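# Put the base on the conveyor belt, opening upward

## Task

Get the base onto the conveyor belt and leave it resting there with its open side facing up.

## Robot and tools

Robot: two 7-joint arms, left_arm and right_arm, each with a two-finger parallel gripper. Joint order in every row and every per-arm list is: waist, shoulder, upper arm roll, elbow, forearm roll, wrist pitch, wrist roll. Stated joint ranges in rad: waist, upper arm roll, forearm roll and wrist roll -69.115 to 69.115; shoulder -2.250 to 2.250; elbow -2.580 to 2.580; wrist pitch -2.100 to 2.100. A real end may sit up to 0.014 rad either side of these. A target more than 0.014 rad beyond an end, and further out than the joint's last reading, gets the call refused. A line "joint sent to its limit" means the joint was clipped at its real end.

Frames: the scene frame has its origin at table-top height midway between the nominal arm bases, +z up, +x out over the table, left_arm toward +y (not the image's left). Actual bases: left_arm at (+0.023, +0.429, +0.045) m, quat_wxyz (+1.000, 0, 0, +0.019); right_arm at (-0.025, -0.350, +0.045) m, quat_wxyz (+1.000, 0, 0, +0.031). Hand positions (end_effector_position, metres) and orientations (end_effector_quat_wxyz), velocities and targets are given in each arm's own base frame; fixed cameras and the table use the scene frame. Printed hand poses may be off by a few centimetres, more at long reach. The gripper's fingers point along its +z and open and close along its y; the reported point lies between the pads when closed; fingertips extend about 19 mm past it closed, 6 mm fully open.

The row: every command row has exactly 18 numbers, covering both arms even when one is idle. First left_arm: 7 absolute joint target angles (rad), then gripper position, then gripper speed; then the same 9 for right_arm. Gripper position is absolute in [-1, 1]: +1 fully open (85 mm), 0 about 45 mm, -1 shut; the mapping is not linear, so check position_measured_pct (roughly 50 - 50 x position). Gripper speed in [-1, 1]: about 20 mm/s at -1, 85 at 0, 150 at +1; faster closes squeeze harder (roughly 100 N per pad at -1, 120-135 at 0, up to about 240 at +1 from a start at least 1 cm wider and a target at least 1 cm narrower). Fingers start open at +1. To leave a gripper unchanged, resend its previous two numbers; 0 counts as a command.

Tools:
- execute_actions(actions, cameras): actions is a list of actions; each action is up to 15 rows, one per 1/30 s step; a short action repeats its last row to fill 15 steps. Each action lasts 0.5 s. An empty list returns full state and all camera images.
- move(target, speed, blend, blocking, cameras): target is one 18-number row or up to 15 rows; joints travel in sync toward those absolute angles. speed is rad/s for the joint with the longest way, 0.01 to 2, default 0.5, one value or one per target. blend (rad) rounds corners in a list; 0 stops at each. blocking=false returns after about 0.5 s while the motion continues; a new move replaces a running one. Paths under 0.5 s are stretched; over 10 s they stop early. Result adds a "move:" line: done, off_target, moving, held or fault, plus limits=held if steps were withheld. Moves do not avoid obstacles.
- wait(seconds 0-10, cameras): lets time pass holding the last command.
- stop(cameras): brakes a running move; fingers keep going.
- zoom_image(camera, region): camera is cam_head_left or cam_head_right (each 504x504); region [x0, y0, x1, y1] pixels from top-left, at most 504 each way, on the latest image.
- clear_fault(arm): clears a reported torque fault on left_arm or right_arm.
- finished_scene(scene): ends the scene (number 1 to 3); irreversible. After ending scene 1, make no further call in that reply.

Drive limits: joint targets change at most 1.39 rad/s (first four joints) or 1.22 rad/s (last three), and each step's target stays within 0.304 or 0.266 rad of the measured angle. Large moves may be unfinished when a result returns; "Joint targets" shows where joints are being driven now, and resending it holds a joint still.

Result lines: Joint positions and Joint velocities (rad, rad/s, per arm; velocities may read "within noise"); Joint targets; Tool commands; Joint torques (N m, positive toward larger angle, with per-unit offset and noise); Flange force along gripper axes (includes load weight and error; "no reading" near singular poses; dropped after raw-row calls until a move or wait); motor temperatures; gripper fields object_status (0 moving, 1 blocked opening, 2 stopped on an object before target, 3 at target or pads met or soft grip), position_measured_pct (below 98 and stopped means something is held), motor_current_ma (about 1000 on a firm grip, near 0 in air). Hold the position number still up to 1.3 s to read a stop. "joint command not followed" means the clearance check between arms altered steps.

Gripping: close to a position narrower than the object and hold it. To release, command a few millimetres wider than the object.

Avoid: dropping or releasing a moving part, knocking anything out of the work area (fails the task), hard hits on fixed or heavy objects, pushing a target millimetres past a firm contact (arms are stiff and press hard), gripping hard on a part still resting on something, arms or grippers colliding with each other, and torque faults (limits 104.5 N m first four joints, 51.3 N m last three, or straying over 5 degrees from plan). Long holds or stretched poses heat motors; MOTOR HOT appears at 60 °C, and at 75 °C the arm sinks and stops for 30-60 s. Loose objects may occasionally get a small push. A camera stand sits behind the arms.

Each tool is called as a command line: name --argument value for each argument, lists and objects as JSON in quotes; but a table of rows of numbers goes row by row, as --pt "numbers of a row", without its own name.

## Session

execute_actions --actions '[]'

zoom_image --camera "cam_head_left" --region '[190, 230, 430, 470]'

zoom_image --camera "cam_head_right" --region '[190, 230, 430, 470]'

Scene clock: 0.00 s.
left_arm: end_effector_position=(+0.3117, -0.3539, +0.2329) position_measured_pct=0.0 object_status=3 motor_current_ma=0 end_effector_quat_wxyz=(+0.106, +0.969, -0.121, +0.188) | right_arm: end_effector_position=(+0.1034, +0.0648, +0.2640) position_measured_pct=0.0 object_status=3 motor_current_ma=0 end_effector_quat_wxyz=(+0.046, +0.622, -0.635, +0.456)
Joint positions: left_arm=[0.442 0.225 0.502 1.991 -0.422 0.567 -0.595] | right_arm=[-1.461 0.219 -0.474 2.3 0.318 1.596 0.991]
Joint velocities: within noise
Joint torques (N m): no reading
Motor temperatures (°C): left_arm=[37 29 34 26 34 31 36] | right_arm=[28 30 29 27 31 40 39]
Flange force (N): no reading
Joint targets: left_arm=[0.442 0.225 0.502 1.991 -0.422 0.567 -0.595] | right_arm=[-1.461 0.219 -0.474 2.300 0.318 1.596 0.991]
Tool commands: left_gripper/position=+1.0 left_gripper/speed=+1.0 right_gripper/position=+1.0 right_gripper/speed=+1.0

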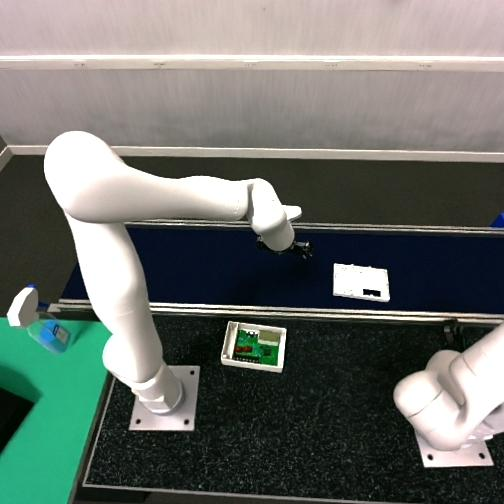

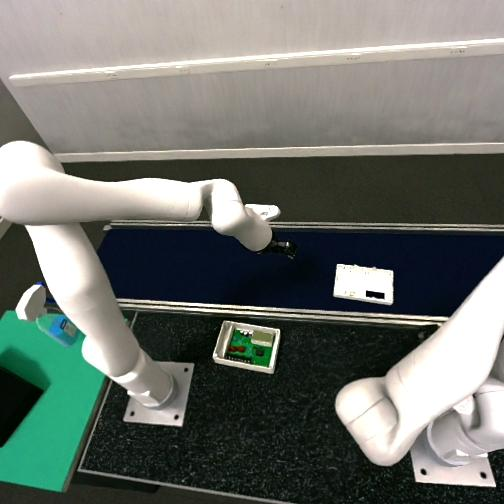

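Scaled by 2.100 from the camera's 504x504 image, which has a finer 720x720 frame.

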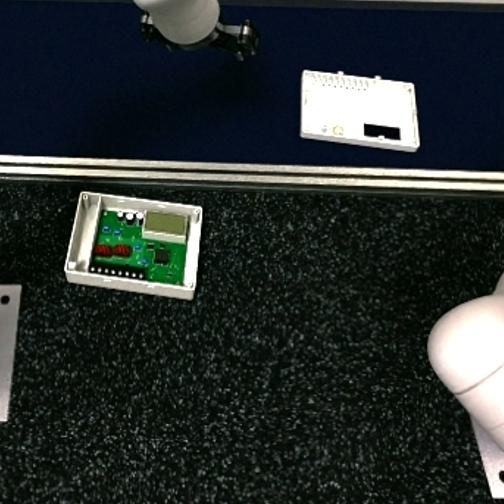

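Scaled by 2.100 from the camera's 504x504 image, which has a finer 720x720 frame.

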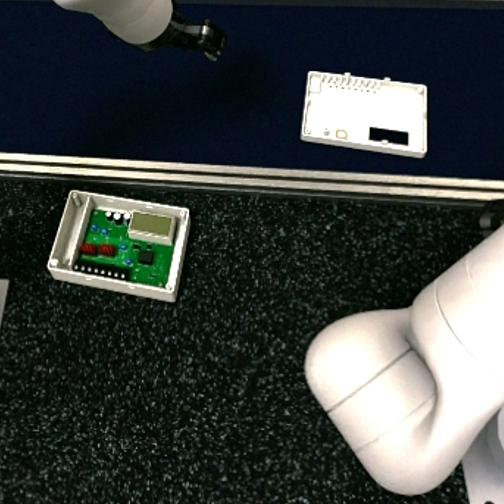

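move --pt "-0.8 0.225 0.502 1.991 -0.422 0.567 -0.595 1 1 -1.461 0.219 -0.474 2.3 0.318 1.596 0.991 -0.35 0" --pt "-0.8 0.225 0.502 1.991 -0.422 0.567 -0.595 1 1 -1.21 0.909 0 0.764 0 1.469 0.174 -0.35 0" --pt "-0.8 0.225 0.502 1.991 -0.422 0.567 -0.595 1 1 -1.2108 1.0301 0 0.9842 0 1.1273 0.174 -0.35 0" --speed '[1.2,1.1,0.6]' --blend '[0.25,0.06,0]' --cameras '["all"]'

zoom_image --camera "cam_head_left" --region '[190, 270, 310, 390]'

zoom_image --camera "cam_head_right" --region '[180, 270, 300, 390]'

Scene clock: 67.83 s.
left_arm: end_effector_position=(+0.4357, +0.1807, +0.2329) position_measured_pct=0.0 object_status=3 motor_current_ma=0 end_effector_quat_wxyz=(-0.023, +0.858, +0.465, +0.215) | right_arm: end_effector_position=(+0.2504, +0.5946, +0.0552) position_measured_pct=67.5 object_status=3 motor_current_ma=0 end_effector_quat_wxyz=(+0.000, +0.093, +0.996, +0.000)
Joint positions: left_arm=[-0.8 0.225 0.502 1.991 -0.422 0.567 -0.595] | right_arm=[-1.211 1.03 0 0.984 0 1.127 0.174]
Joint torques (N m): left_arm=[0.07 -9.48 0.55 -10.35 -0.12 -0.76 -0.25] | right_arm=[-1.14 -25.19 0.03 -7.75 0.31 0.08 -0.31]
Flange force (N): left_arm=[-8.5 -5.7 -2.9] | right_arm=[-2.6 0.8 -0.3]
Joint targets: left_arm=[-0.800 0.225 0.502 1.991 -0.422 0.567 -0.595] | right_arm=[-1.211 1.030 0.000 0.984 0.000 1.127 0.174]
move: done; blend cut to 0 rad at target 1

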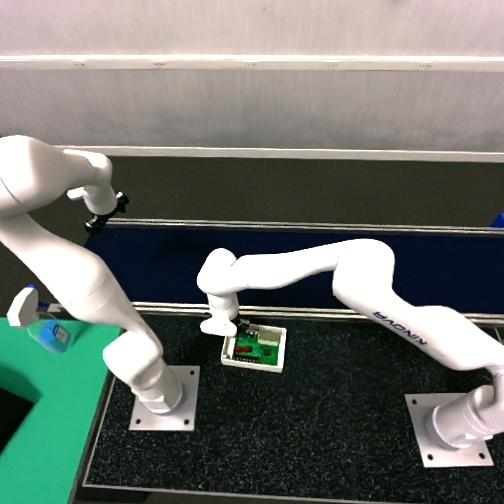

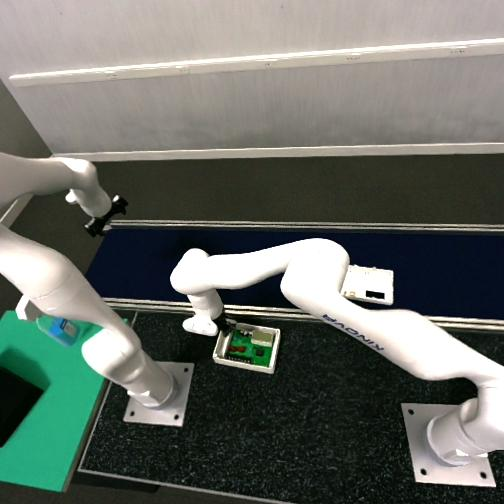

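Scaled by 4.200 from the camera's 504x504 image, which has a finer 720x720 frame.

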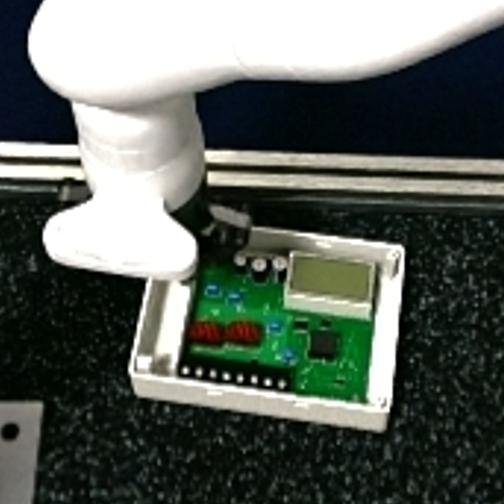

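Scaled by 4.200 from the camera's 504x504 image, which has a finer 720x720 frame.

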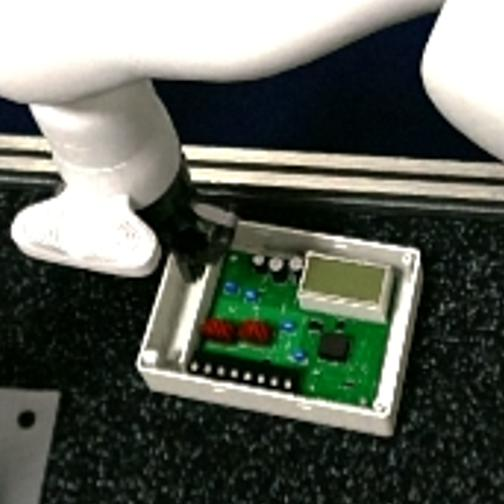

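move --pt "-0.8 0.225 0.502 1.991 -0.422 0.567 -0.595 1 1 -1.2108 1.02 0 0.985 0 1.137 3.313 -0.35 0" --pt "-0.8 0.225 0.502 1.991 -0.422 0.567 -0.595 1 1 -1.2135 1.09 0 0.971 0 1.0806 3.313 -0.35 0" --speed '[1.2,0.25]' --cameras '["all"]'

zoom_image --camera "cam_head_left" --region '[190, 270, 310, 390]'

zoom_image --camera "cam_head_right" --region '[180, 270, 300, 390]'

Scene clock: 95.10 s.
left_arm: end_effector_position=(+0.4357, +0.1807, +0.2329) position_measured_pct=0.0 object_status=3 motor_current_ma=0 end_effector_quat_wxyz=(-0.023, +0.858, +0.465, +0.215) | right_arm: end_effector_position=(+0.2508, +0.6006, +0.0202) position_measured_pct=67.5 object_status=3 motor_current_ma=0 end_effector_quat_wxyz=(+0.000, +0.996, -0.093, +0.000)
Joint positions: left_arm=[-0.8 0.225 0.502 1.991 -0.422 0.567 -0.595] | right_arm=[-1.213 1.09 0 0.971 0 1.081 3.313]
Joint torques (N m): left_arm=[-0.04 -9.37 0.61 -10.37 -0.16 -0.74 -0.2] | right_arm=[-1.19 -25.49 0.16 -7.51 0.35 0.08 -0.36]
Flange force (N): left_arm=[-8.7 -5.7 -3.0] | right_arm=[2.7 -0.9 -0.4]
Joint targets: left_arm=[-0.800 0.225 0.502 1.991 -0.422 0.567 -0.595] | right_arm=[-1.213 1.090 0.000 0.971 0.000 1.081 3.313]
move: done

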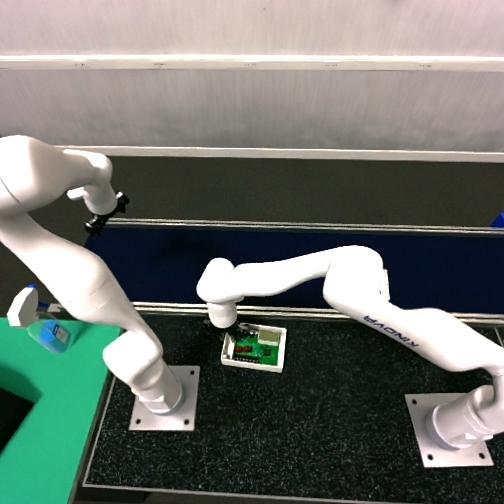

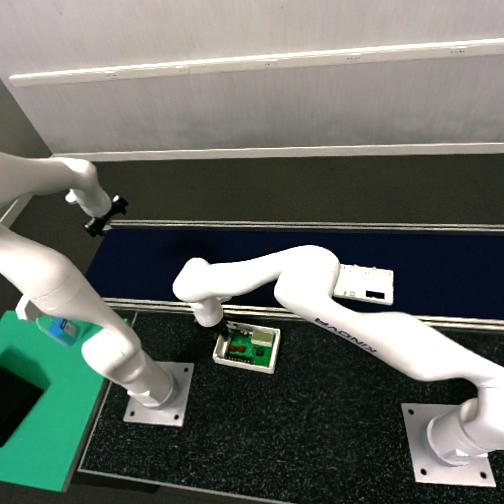

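Scaled by 4.200 from the camera's 504x504 image, which has a finer 720x720 frame.

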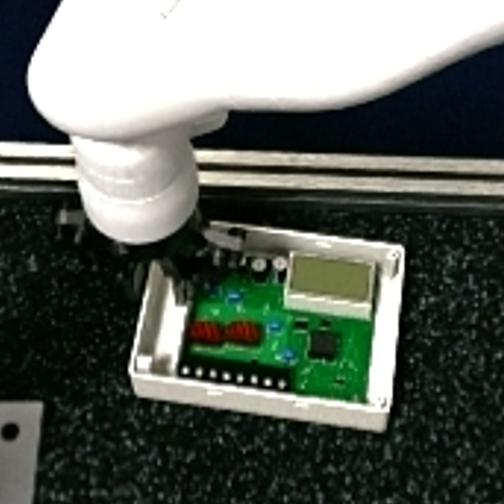

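Scaled by 4.200 from the camera's 504x504 image, which has a finer 720x720 frame.

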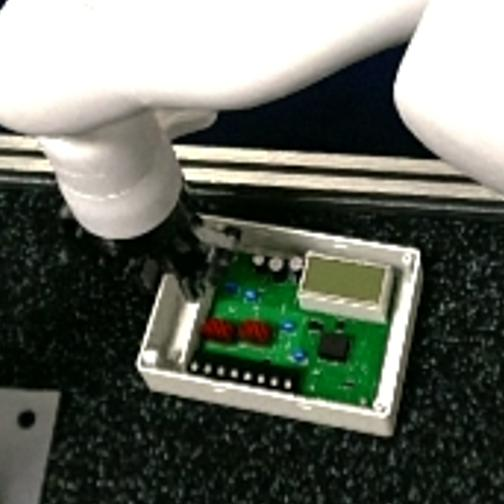

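move --pt "-0.8 0.225 0.502 1.991 -0.422 0.567 -0.595 1 1 -1.2171 1.1093 0 0.9252 0 1.1071 3.31 -0.35 0" --pt "-0.8 0.225 0.502 1.991 -0.422 0.567 -0.595 1 1 -1.2171 1.144 0 0.9334 0 1.0642 3.31 -0.35 0" --speed '[0.2,0.08]' --blend '[0.005,0]' --cameras '["all"]'

zoom_image --camera "cam_head_left" --region '[190, 290, 290, 390]'

zoom_image --camera "cam_head_right" --region '[180, 290, 280, 390]'

Scene clock: 109.53 s.
left_arm: end_effector_position=(+0.4357, +0.1807, +0.2329) position_measured_pct=0.0 object_status=3 motor_current_ma=0 end_effector_quat_wxyz=(-0.023, +0.858, +0.465, +0.215) | right_arm: end_effector_position=(+0.2511, +0.6086, -0.0048) position_measured_pct=67.5 object_status=3 motor_current_ma=0 end_effector_quat_wxyz=(+0.000, +0.996, -0.092, +0.000)
Joint positions: left_arm=[-0.8 0.225 0.502 1.991 -0.422 0.567 -0.595] | right_arm=[-1.217 1.144 0 0.933 0 1.064 3.31]
Joint torques (N m): left_arm=[-0.06 -9.35 0.57 -10.43 -0.12 -0.73 -0.33] | right_arm=[-1.14 -25.83 0.11 -7.45 0.38 0.05 -0.34]
Flange force (N): left_arm=[-9.3 -5.3 -2.6] | right_arm=[2.6 -0.9 -0.5]
Joint targets: left_arm=[-0.800 0.225 0.502 1.991 -0.422 0.567 -0.595] | right_arm=[-1.217 1.144 0.000 0.933 0.000 1.064 3.310]
move: done

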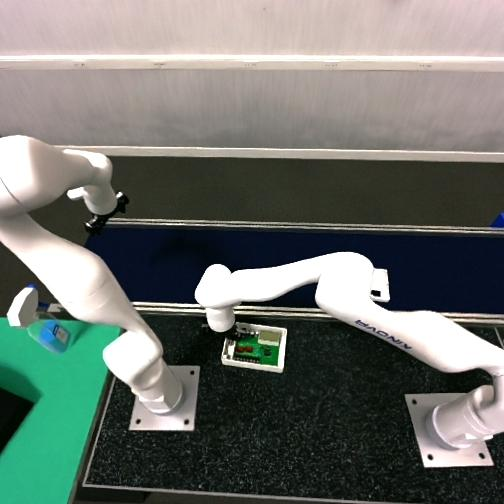

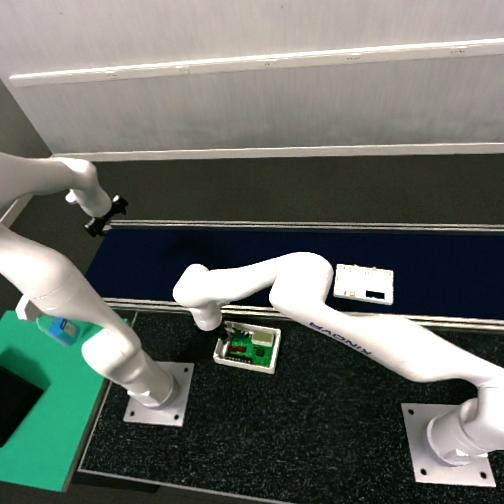

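Scaled by 5.040 from the camera's 504x504 image, which has a finer 720x720 frame.

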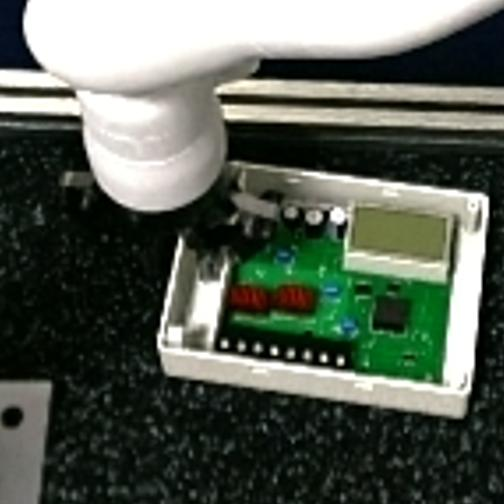

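Scaled by 5.040 from the camera's 504x504 image, which has a finer 720x720 frame.

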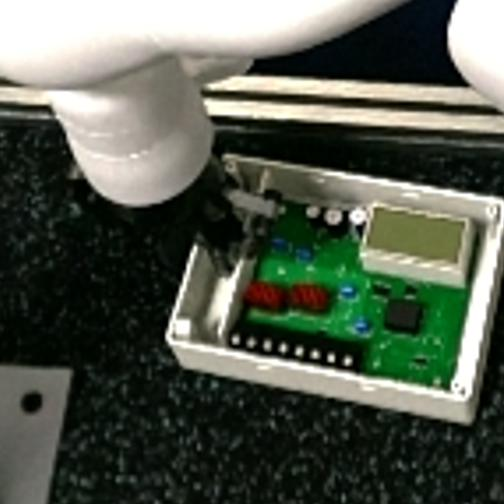

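move --pt "-0.8 0.225 0.502 1.991 -0.422 0.567 -0.595 1 1 -1.2171 1.144 0 0.9334 0 1.0642 3.31 -1 -1" --pt "-0.8 0.225 0.502 1.991 -0.422 0.567 -0.595 1 1 -1.2171 0.978 0 0.7798 0 1.3838 3.31 -1 -1" --pt "-0.8 0.225 0.502 1.991 -0.422 0.567 -0.595 1 1 -0.804 1.1858 0 0.3254 0 1.6304 3.785 -1 -1" --speed '[0.2,0.2,0.4]' --blend '[0,0.05,0]' --cameras '["all"]'

Scene clock: 137.93 s.
left_arm: end_effector_position=(+0.4357, +0.1807, +0.2329) position_measured_pct=0.0 object_status=3 motor_current_ma=0 end_effector_quat_wxyz=(-0.023, +0.858, +0.465, +0.215) | right_arm: end_effector_position=(+0.5061, +0.4896, +0.1503) position_measured_pct=96.5 object_status=2 motor_current_ma=1000 end_effector_quat_wxyz=(+0.000, +0.998, -0.062, +0.000)
Joint positions: left_arm=[-0.8 0.225 0.502 1.991 -0.422 0.567 -0.595] | right_arm=[-0.804 1.186 0 0.325 0 1.63 3.785]
Joint torques (N m): left_arm=[-0.02 -9.36 0.54 -10.44 -0.23 -0.76 -0.29] | right_arm=[-1.34 -29.04 0.24 -9.11 0.52 0.3 -0.17]
Flange force (N): left_arm=[-9.0 -5.8 -3.2] | right_arm=no reading
Joint targets: left_arm=[-0.800 0.225 0.502 1.991 -0.422 0.567 -0.595] | right_arm=[-0.804 1.186 0.000 0.325 0.000 1.630 3.785]
move: done

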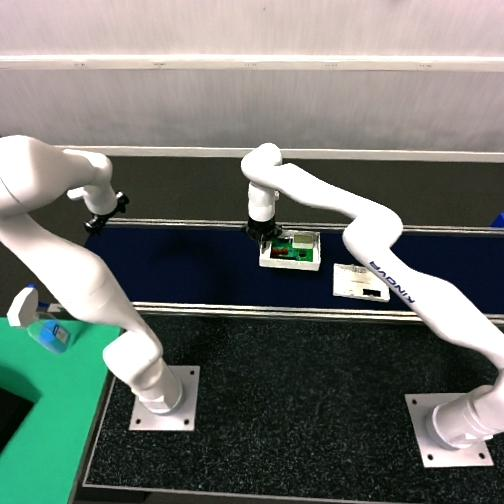

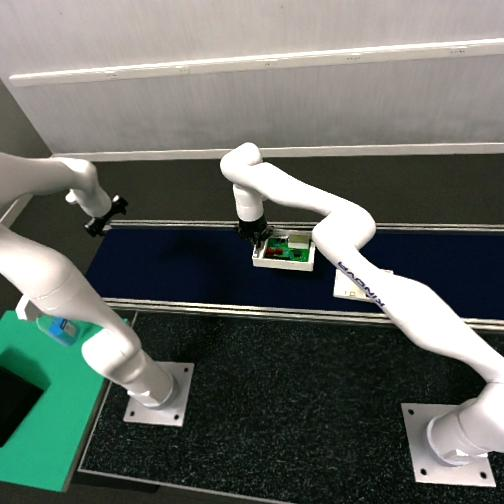

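move --target '[-0.8,0.225,0.502,1.991,-0.422,0.567,-0.595,1,1,-0.804,1.2587,0,0.5776,0,1.3053,3.785,-1,-1]' --speed 0.15

move --target '[-0.8,0.225,0.502,1.991,-0.422,0.567,-0.595,1,1,-0.804,1.2692,0,0.5828,0,1.2896,3.785,-1,-1]' --speed 0.05 --cameras '["all"]'

zoom_image --camera "cam_head_left" --region '[220, 200, 360, 340]'

Scene clock: 150.53 s.
left_arm: end_effector_position=(+0.4357, +0.1807, +0.2329) position_measured_pct=0.0 object_status=3 motor_current_ma=0 end_effector_quat_wxyz=(-0.023, +0.858, +0.465, +0.215) | right_arm: end_effector_position=(+0.5062, +0.4896, +0.0203) position_measured_pct=96.5 object_status=2 motor_current_ma=1000 end_effector_quat_wxyz=(+0.000, +0.998, -0.062, +0.000)
Joint positions: left_arm=[-0.8 0.225 0.502 1.991 -0.422 0.567 -0.595] | right_arm=[-0.804 1.259 0 0.578 0 1.305 3.785]
Joint torques (N m): left_arm=[-0.08 -9.37 0.61 -10.32 -0.22 -0.7 -0.25] | right_arm=[-1.1 -29.23 0.34 -8.87 0.52 0.27 -0.36]
Flange force (N): left_arm=[-8.8 -5.5 -3.0] | right_arm=[3.3 -0.6 2.3]
Joint targets: left_arm=[-0.800 0.225 0.502 1.991 -0.422 0.567 -0.595] | right_arm=[-0.804 1.259 0.000 0.578 0.000 1.305 3.785]
move: done

Scene clock: 151.27 s.
left_arm: end_effector_position=(+0.4357, +0.1807, +0.2329) position_measured_pct=0.0 object_status=3 motor_current_ma=0 end_effector_quat_wxyz=(-0.023, +0.858, +0.465, +0.215) | right_arm: end_effector_position=(+0.5062, +0.4896, +0.0113) position_measured_pct=96.5 object_status=2 motor_current_ma=1000 end_effector_quat_wxyz=(+0.000, +0.998, -0.062, +0.000)
Joint positions: left_arm=[-0.8 0.225 0.502 1.991 -0.422 0.567 -0.595] | right_arm=[-0.804 1.269 0 0.583 0 1.29 3.785]
Joint torques (N m): left_arm=[-0.03 -9.38 0.59 -10.42 -0.17 -0.75 -0.26] | right_arm=[-1.15 -28.89 0.33 -8.85 0.49 0.34 -0.35]
Flange force (N): left_arm=[-9.0 -5.6 -2.9] | right_arm=[1.9 1.2 2.0]
Joint targets: left_arm=[-0.800 0.225 0.502 1.991 -0.422 0.567 -0.595] | right_arm=[-0.804 1.269 0.000 0.583 0.000 1.290 3.785]
move: done

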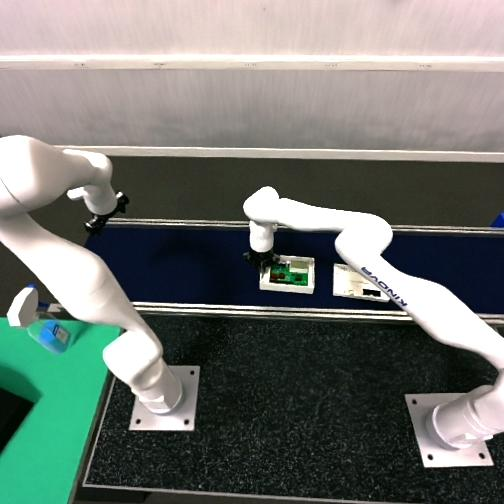

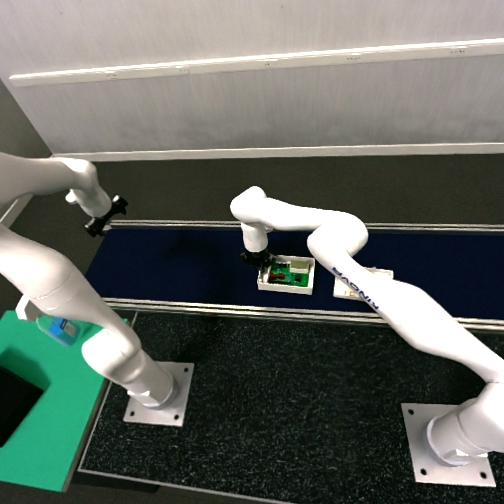

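Scaled by 3.600 from the camera's 504x504 image, which has a finer 720x720 frame.

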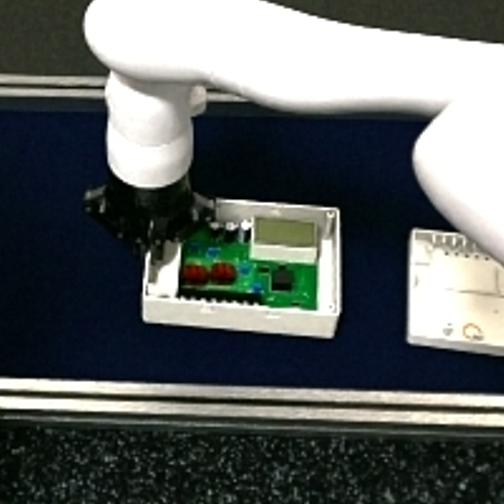

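move --target '[-0.8,0.225,0.502,1.991,-0.422,0.567,-0.595,1,1,-0.804,1.2751,0,0.5856,0,1.2809,3.785,-1,-1]' --speed 0.05

Scene clock: 156.03 s.
left_arm: end_effector_position=(+0.4357, +0.1807, +0.2329) position_measured_pct=0.0 object_status=3 motor_current_ma=0 end_effector_quat_wxyz=(-0.023, +0.858, +0.465, +0.215) | right_arm: end_effector_position=(+0.5062, +0.4895, +0.0063) position_measured_pct=96.5 object_status=2 motor_current_ma=1000 end_effector_quat_wxyz=(+0.000, +0.998, -0.062, +0.000)
Joint positions: left_arm=[-0.8 0.225 0.502 1.991 -0.422 0.567 -0.595] | right_arm=[-0.804 1.275 0 0.586 0 1.281 3.785]
Joint torques (N m): left_arm=[-0.04 -9.5 0.6 -10.38 -0.18 -0.71 -0.25] | right_arm=[-1.17 -29.02 0.42 -8.89 0.48 0.18 -0.35]
Flange force (N): left_arm=[-8.8 -5.5 -2.6] | right_arm=[2.4 0.6 1.9]
Joint targets: left_arm=[-0.800 0.225 0.502 1.991 -0.422 0.567 -0.595] | right_arm=[-0.804 1.275 0.000 0.586 0.000 1.281 3.785]
move: done

move --target '[-0.8,0.225,0.502,1.991,-0.422,0.567,-0.595,1,1,-0.804,1.2786,0,0.5873,0,1.2757,3.785,-1,-1]' --speed 0.05

Scene clock: 160.10 s.
left_arm: end_effector_position=(+0.4357, +0.1807, +0.2329) position_measured_pct=0.0 object_status=3 motor_current_ma=0 end_effector_quat_wxyz=(-0.023, +0.858, +0.465, +0.215) | right_arm: end_effector_position=(+0.5062, +0.4896, +0.0035) position_measured_pct=96.5 object_status=2 motor_current_ma=1000 end_effector_quat_wxyz=(+0.000, +0.998, -0.062, +0.000)
Joint positions: left_arm=[-0.8 0.225 0.502 1.991 -0.422 0.567 -0.595] | right_arm=[-0.804 1.278 0 0.587 0 1.276 3.785]
Joint torques (N m): left_arm=[0.01 -9.37 0.52 -10.29 -0.21 -0.74 -0.28] | right_arm=[-0.69 -6.71 0.19 -1.8 0.64 -2.85 -0.3]
Flange force (N): left_arm=[-8.5 -5.6 -3.3] | right_arm=[-2.5 5.6 -33.8]
Joint targets: left_arm=[-0.800 0.225 0.502 1.991 -0.422 0.567 -0.595] | right_arm=[-0.804 1.279 0.000 0.587 0.000 1.276 3.785]
move: done

move --pt "-0.8 0.225 0.502 1.991 -0.422 0.567 -0.595 1 1 -0.804 1.2770 0 0.5866 0 1.2780 3.785 -1 -1" --pt "-0.8 0.225 0.502 1.991 -0.422 0.567 -0.595 1 1 -0.804 1.2770 0 0.5866 0 1.2780 3.785 -0.45 -1" --pt "-0.8 0.225 0.502 1.991 -0.422 0.567 -0.595 1 1 -0.804 1.2258 0 0.46 0 1.4558 3.785 -0.45 -1" --pt "-0.8 0.225 0.502 1.991 -0.422 0.567 -0.595 1 1 -0.804 1.1 0 0.3254 0 1.7 3.785 -0.45 -1" --speed '[0.05,0.05,0.15,0.5]' --blend '[0,0,0.02,0]' --cameras '["all"]'

zoom_image --camera "cam_head_left" --region '[220, 200, 360, 340]'

Scene clock: 173.53 s.
left_arm: end_effector_position=(+0.4357, +0.1807, +0.2329) position_measured_pct=0.0 object_status=3 motor_current_ma=0 end_effector_quat_wxyz=(-0.023, +0.858, +0.465, +0.215) | right_arm: end_effector_position=(+0.4974, +0.4804, +0.2099) position_measured_pct=72.7 object_status=3 motor_current_ma=0 end_effector_quat_wxyz=(-0.006, +0.998, -0.062, +0.005)
Joint positions: left_arm=[-0.8 0.225 0.502 1.991 -0.422 0.567 -0.595] | right_arm=[-0.804 1.1 0 0.325 0 1.7 3.785]
Joint torques (N m): left_arm=[0 -9.43 0.59 -10.38 -0.19 -0.73 -0.24] | right_arm=[-1.2 -26.63 0.13 -8.78 0.38 0 -0.34]
Flange force (N): left_arm=[-8.7 -5.7 -2.9] | right_arm=no reading
Joint targets: left_arm=[-0.800 0.225 0.502 1.991 -0.422 0.567 -0.595] | right_arm=[-0.804 1.100 0.000 0.325 0.000 1.700 3.785]
move: done

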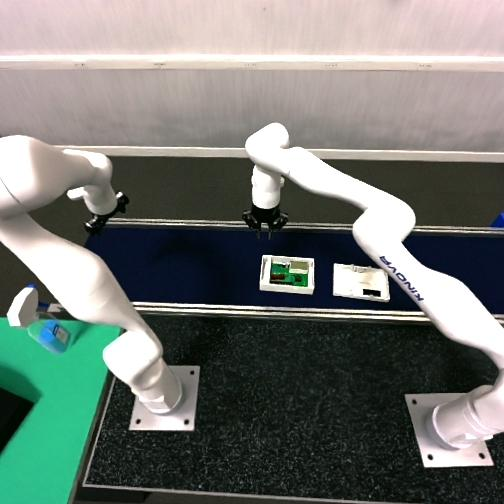

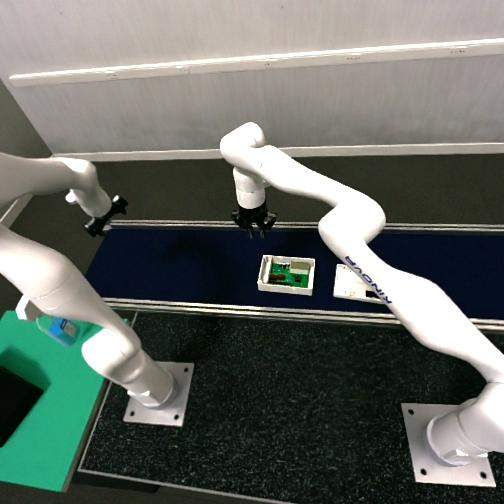

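Scaled by 3.600 from the camera's 504x504 image, which has a finer 720x720 frame.

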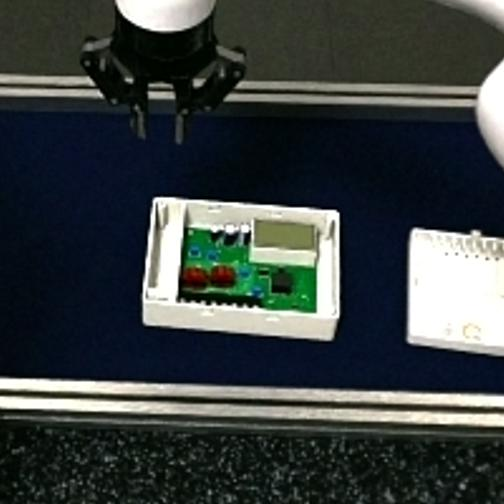

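finished_scene --scene 2

The scene is finished: the task was done.


## Next scene

The same job, from a new start.

execute_actions --actions '[]'

zoom_image --camera "cam_head_left" --region '[190, 230, 430, 470]'

zoom_image --camera "cam_head_right" --region '[190, 230, 430, 470]'

Scene clock: 0.00 s.
left_arm: end_effector_position=(+0.6762, +0.1390, +0.0607) position_measured_pct=0.0 object_status=3 motor_current_ma=0 end_effector_quat_wxyz=(-0.130, +0.563, +0.595, +0.558) | right_arm: end_effector_position=(+0.3208, +0.2509, +0.2375) position_measured_pct=0.0 object_status=3 motor_current_ma=0 end_effector_quat_wxyz=(-0.400, +0.168, +0.881, +0.189)
Joint positions: left_arm=[0.402 1.224 -0.415 1.445 -1.439 0.793 1.605] | right_arm=[-0.299 0.704 0.089 1.476 -0.693 1.668 1.175]
Joint velocities: within noise
Joint torques (N m): no reading
Motor temperatures (°C): left_arm=[36 28 33 26 33 31 36] | right_arm=[28 30 29 27 31 39 38]
Flange force (N): no reading
Joint targets: left_arm=[0.402 1.224 -0.415 1.445 -1.439 0.793 1.605] | right_arm=[-0.299 0.704 0.089 1.476 -0.693 1.668 1.175]
Tool commands: left_gripper/position=+1.0 left_gripper/speed=+1.0 right_gripper/position=+1.0 right_gripper/speed=+1.0

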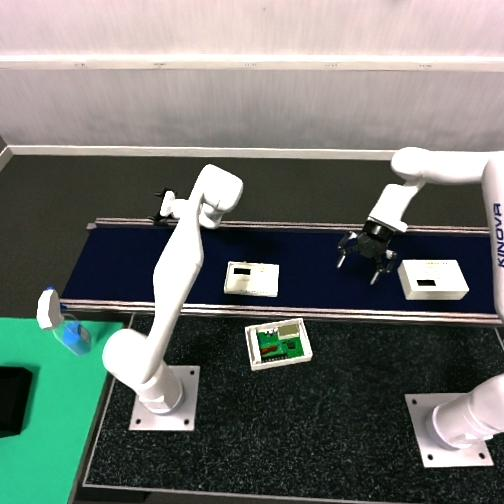

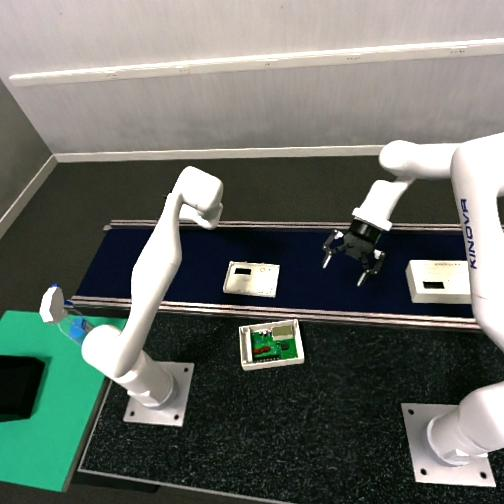

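Scaled by 2.100 from the camera's 504x504 image, which has a finer 720x720 frame.

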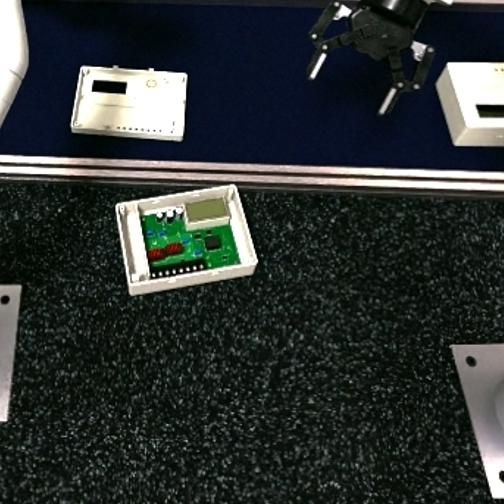

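Scaled by 2.100 from the camera's 504x504 image, which has a finer 720x720 frame.

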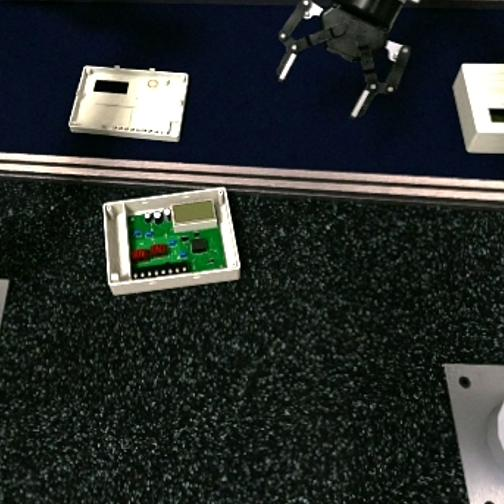

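move --pt "0.402 1.224 -0.415 1.445 -1.439 0.793 1.605 1 1 -1.1 0.7349 0 1.1113 0 1.2954 3.617 -0.35 0" --pt "0.402 1.224 -0.415 1.445 -1.439 0.793 1.605 1 1 -1.2078 0.9312 0 1.3065 0 0.9039 3.617 -0.35 0" --speed '[1.2,0.5]' --blend '[0.1,0]' --cameras '["all"]'

zoom_image --camera "cam_head_left" --region '[210, 270, 330, 390]'

zoom_image --camera "cam_head_right" --region '[200, 270, 320, 390]'

Scene clock: 27.30 s.
left_arm: end_effector_position=(+0.6765, +0.1387, +0.0610) position_measured_pct=0.0 object_status=3 motor_current_ma=0 end_effector_quat_wxyz=(-0.130, +0.563, +0.595, +0.558) | right_arm: end_effector_position=(+0.2308, +0.5377, +0.0303) position_measured_pct=67.5 object_status=3 motor_current_ma=0 end_effector_quat_wxyz=(+0.000, +0.998, +0.056, +0.000)
Joint positions: left_arm=[0.402 1.224 -0.415 1.445 -1.439 0.793 1.605] | right_arm=[-1.208 0.931 0 1.306 0 0.904 3.617]
Joint torques (N m): left_arm=[0.04 -20.46 -6.05 -6.42 -0.86 2.59 -0.26] | right_arm=[-1.05 -23.27 0.13 -6.6 0.39 0.06 -0.34]
Flange force (N): left_arm=[9.4 -5.4 -5.4] | right_arm=[3.2 -0.6 0.1]
Joint targets: left_arm=[0.402 1.224 -0.415 1.445 -1.439 0.793 1.605] | right_arm=[-1.208 0.931 0.000 1.306 0.000 0.904 3.617]
move: done

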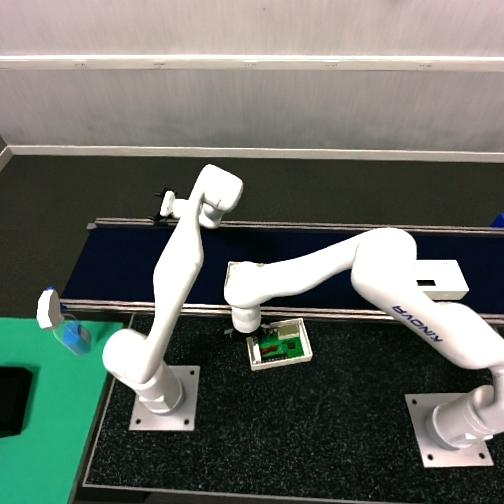

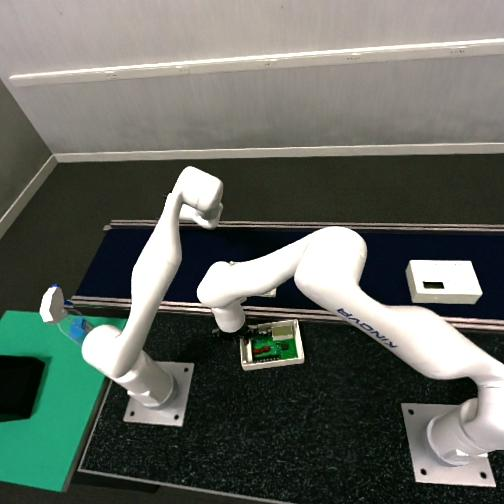

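Scaled by 4.200 from the camera's 504x504 image, which has a finer 720x720 frame.

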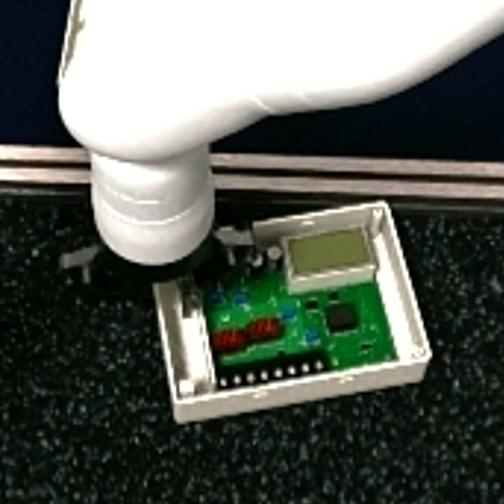

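Scaled by 4.200 from the camera's 504x504 image, which has a finer 720x720 frame.

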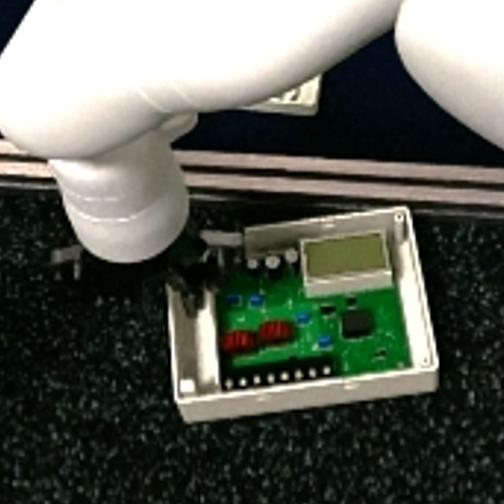

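move --pt "0.402 1.224 -0.415 1.445 -1.439 0.793 1.605 1 1 -1.2173 0.9397 0 1.2868 0 0.9151 3.607 -0.35 0" --pt "0.402 1.224 -0.415 1.445 -1.439 0.793 1.605 1 1 -1.2173 0.9947 0 1.2974 0 0.8495 3.607 -0.35 0" --speed '[0.2,0.1]' --blend '[0.005,0]' --cameras '["all"]'

zoom_image --camera "cam_head_left" --region '[210, 290, 310, 390]'

zoom_image --camera "cam_head_right" --region '[200, 290, 300, 390]'

Scene clock: 51.93 s.
left_arm: end_effector_position=(+0.6765, +0.1387, +0.0610) position_measured_pct=0.0 object_status=3 motor_current_ma=0 end_effector_quat_wxyz=(-0.130, +0.563, +0.595, +0.558) | right_arm: end_effector_position=(+0.2272, +0.5439, -0.0048) position_measured_pct=67.5 object_status=3 motor_current_ma=0 end_effector_quat_wxyz=(+0.000, +0.998, +0.056, +0.000)
Joint positions: left_arm=[0.402 1.224 -0.415 1.445 -1.439 0.793 1.605] | right_arm=[-1.217 0.995 0 1.297 0 0.85 3.607]
Joint torques (N m): left_arm=[-0.09 -20.46 -6.02 -6.49 -0.8 2.61 -0.25] | right_arm=[-1.21 -23.98 0.08 -6.33 0.35 0.01 -0.36]
Flange force (N): left_arm=[9.7 -5.8 -5.6] | right_arm=[3.6 -0.9 0.7]
Joint targets: left_arm=[0.402 1.224 -0.415 1.445 -1.439 0.793 1.605] | right_arm=[-1.217 0.995 0.000 1.297 0.000 0.850 3.607]
move: done

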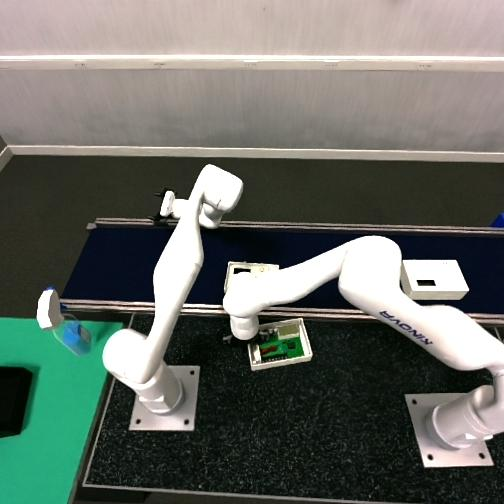

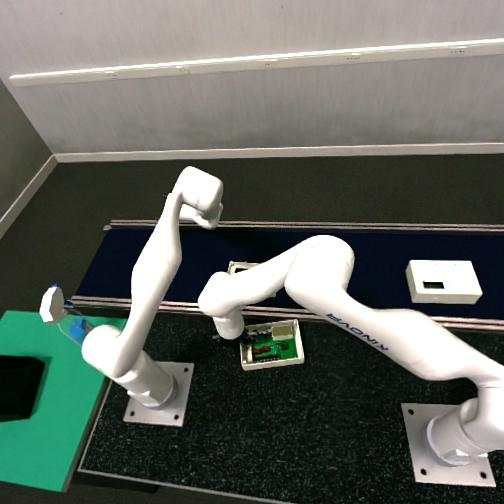

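Scaled by 5.040 from the camera's 504x504 image, which has a finer 720x720 frame.

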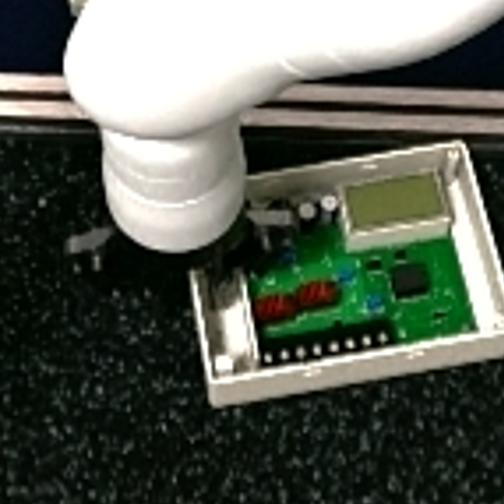

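Scaled by 5.040 from the camera's 504x504 image, which has a finer 720x720 frame.

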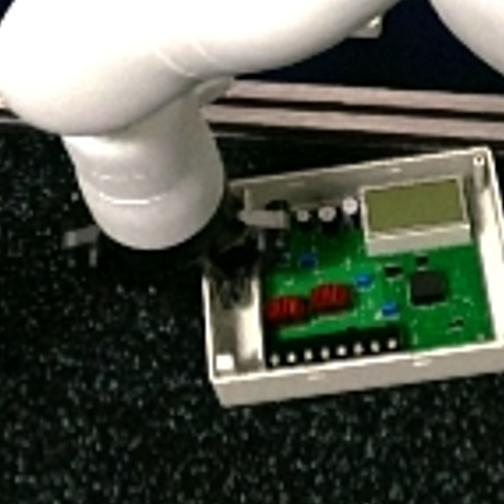

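move --pt "0.402 1.224 -0.415 1.445 -1.439 0.793 1.605 1 1 -1.2173 0.9947 0 1.2974 0 0.8495 3.607 -1 -1" --pt "0.402 1.224 -0.415 1.445 -1.439 0.793 1.605 1 1 -1.2173 0.8088 0 1.2013 0 1.1315 3.607 -1 -1" --pt "0.402 1.224 -0.415 1.445 -1.439 0.793 1.605 1 1 -0.6536 0.8537 0 1.1084 0 1.1795 3.966 -1 -1" --speed '[0.2,0.2,0.4]' --blend '[0,0.05,0]' --cameras '["all"]'

move --target '[0.402,1.224,-0.415,1.445,-1.439,0.793,1.605,1,1,-0.6536,1.0128,0,1.2056,0,0.9232,3.966,-1,-1]' --speed 0.1 --cameras '["all"]'

Scene clock: 74.40 s.
left_arm: end_effector_position=(+0.6765, +0.1387, +0.0610) position_measured_pct=0.0 object_status=3 motor_current_ma=0 end_effector_quat_wxyz=(-0.130, +0.563, +0.595, +0.558) | right_arm: end_effector_position=(+0.4975, +0.3498, +0.1301) position_measured_pct=96.5 object_status=2 motor_current_ma=1000 end_effector_quat_wxyz=(+0.000, +0.999, -0.046, +0.000)
Joint positions: left_arm=[0.402 1.224 -0.415 1.445 -1.439 0.793 1.605] | right_arm=[-0.654 0.854 0 1.108 0 1.179 3.966]
Joint torques (N m): left_arm=[0.07 -20.37 -5.96 -6.33 -0.84 2.59 -0.23] | right_arm=[-1.4 -24.82 0.26 -8.52 0.51 0.24 -0.37]
Flange force (N): left_arm=[9.4 -5.0 -5.2] | right_arm=[3.2 1.3 2.4]
Joint targets: left_arm=[0.402 1.224 -0.415 1.445 -1.439 0.793 1.605] | right_arm=[-0.654 0.854 0.000 1.108 0.000 1.179 3.966]
move: done

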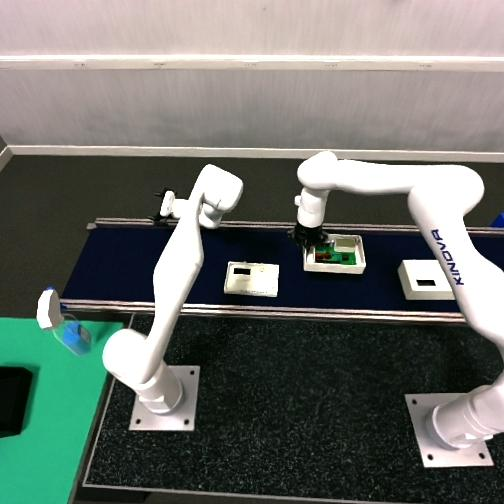

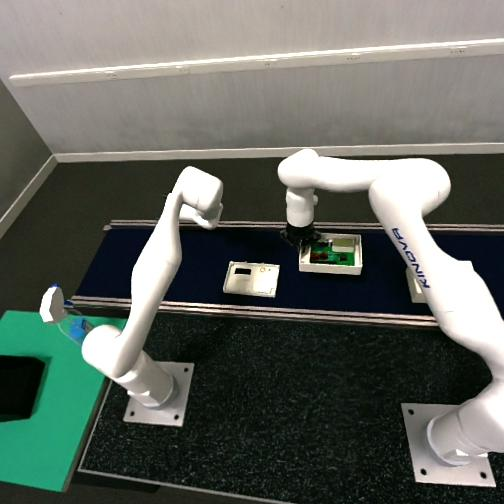

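Scene clock: 77.33 s.
left_arm: end_effector_position=(+0.6765, +0.1387, +0.0610) position_measured_pct=0.0 object_status=3 motor_current_ma=0 end_effector_quat_wxyz=(-0.130, +0.563, +0.595, +0.558) | right_arm: end_effector_position=(+0.4975, +0.3498, +0.0067) position_measured_pct=96.5 object_status=2 motor_current_ma=1000 end_effector_quat_wxyz=(+0.000, +0.999, -0.046, +0.000)
Joint positions: left_arm=[0.402 1.224 -0.415 1.445 -1.439 0.793 1.605] | right_arm=[-0.654 1.013 0 1.206 0 0.923 3.966]
Joint torques (N m): left_arm=[0.06 -20.33 -5.95 -6.28 -0.84 2.64 -0.28] | right_arm=[-1.15 -25.46 0.33 -7.42 0.46 0.25 -0.36]
Flange force (N): left_arm=[9.5 -5.2 -5.2] | right_arm=[2.1 1.6 2.5]
Joint targets: left_arm=[0.402 1.224 -0.415 1.445 -1.439 0.793 1.605] | right_arm=[-0.654 1.013 0.000 1.206 0.000 0.923 3.966]
move: done

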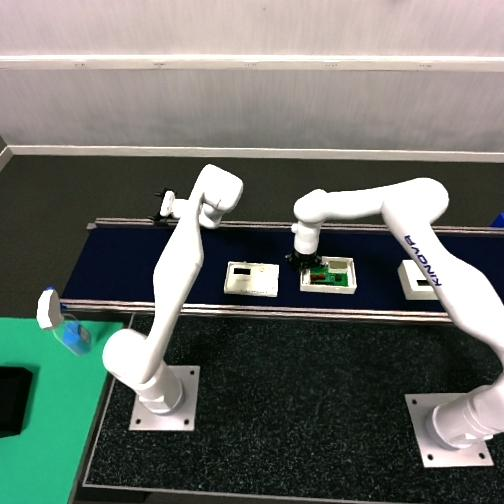

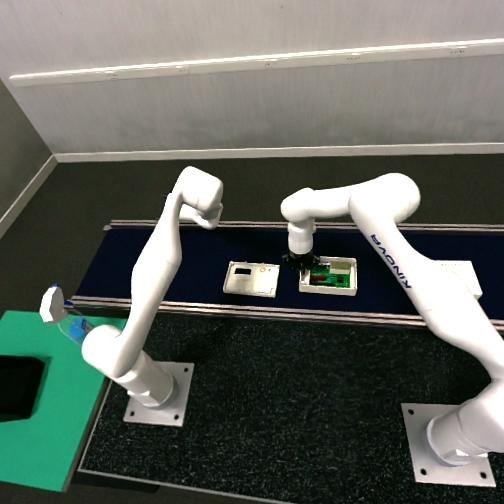

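Down to .004.

move --target '[0.402,1.224,-0.415,1.445,-1.439,0.793,1.605,1,1,-0.6536,1.0167,0,1.2063,0,0.9186,3.966,-1,-1]' --speed 0.05

Scene clock: 82.70 s.
left_arm: end_effector_position=(+0.6765, +0.1387, +0.0610) position_measured_pct=0.0 object_status=3 motor_current_ma=0 end_effector_quat_wxyz=(-0.130, +0.563, +0.595, +0.558) | right_arm: end_effector_position=(+0.4976, +0.3498, +0.0043) position_measured_pct=96.5 object_status=2 motor_current_ma=1000 end_effector_quat_wxyz=(+0.000, +0.999, -0.046, +0.000)
Joint positions: left_arm=[0.402 1.224 -0.415 1.445 -1.439 0.793 1.605] | right_arm=[-0.654 1.016 0 1.206 0 0.919 3.966]
Joint torques (N m): left_arm=[0.01 -20.48 -6.05 -6.3 -0.83 2.66 -0.28] | right_arm=[-0.56 -12.77 0.53 -5.21 0.69 -2.55 -0.27]
Flange force (N): left_arm=[9.2 -5.2 -5.1] | right_arm=[-3.8 5.2 -22.6]
Joint targets: left_arm=[0.402 1.224 -0.415 1.445 -1.439 0.793 1.605] | right_arm=[-0.654 1.017 0.000 1.206 0.000 0.919 3.966]
move: done

Contact; back off slightly, open, lift.

move --pt "0.402 1.224 -0.415 1.445 -1.439 0.793 1.605 1 1 -0.6536 1.0155 0 1.2061 0 0.9200 3.966 -1 -1" --pt "0.402 1.224 -0.415 1.445 -1.439 0.793 1.605 1 1 -0.6536 1.0155 0 1.2061 0 0.9200 3.966 -0.45 -1" --pt "0.402 1.224 -0.415 1.445 -1.439 0.793 1.605 1 1 -0.6536 0.8537 0 1.1084 0 1.1795 3.966 -0.45 -1" --speed '[0.05,0.05,0.2]' --cameras '["all"]'

Scene clock: 91.80 s.
left_arm: end_effector_position=(+0.6765, +0.1387, +0.0610) position_measured_pct=0.0 object_status=3 motor_current_ma=0 end_effector_quat_wxyz=(-0.130, +0.563, +0.595, +0.558) | right_arm: end_effector_position=(+0.4976, +0.3498, +0.1301) position_measured_pct=72.7 object_status=3 motor_current_ma=0 end_effector_quat_wxyz=(+0.000, +0.999, -0.046, +0.000)
Joint positions: left_arm=[0.402 1.224 -0.415 1.445 -1.439 0.793 1.605] | right_arm=[-0.654 0.854 0 1.108 0 1.179 3.966]
Joint torques (N m): left_arm=[0.02 -20.45 -5.98 -6.32 -0.85 2.6 -0.27] | right_arm=[-1.12 -23.42 0.04 -7.98 0.39 0.08 -0.33]
Flange force (N): left_arm=[9.3 -5.2 -5.2] | right_arm=[2.7 1.0 -0.2]
Joint targets: left_arm=[0.402 1.224 -0.415 1.445 -1.439 0.793 1.605] | right_arm=[-0.654 0.854 0.000 1.108 0.000 1.179 3.966]
move: done

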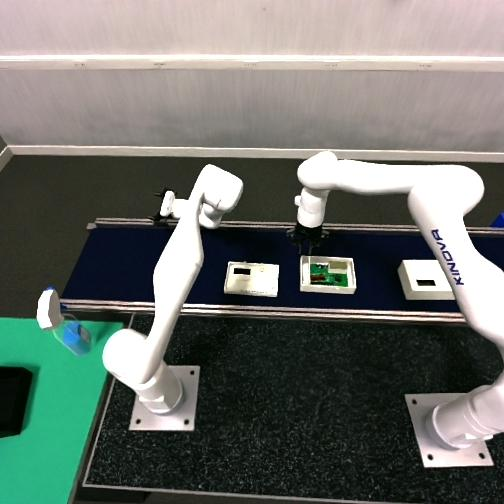

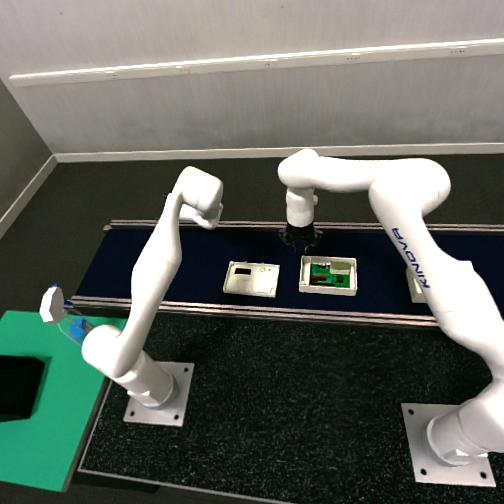

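finished_scene --scene 3

The scene is finished: the task was done.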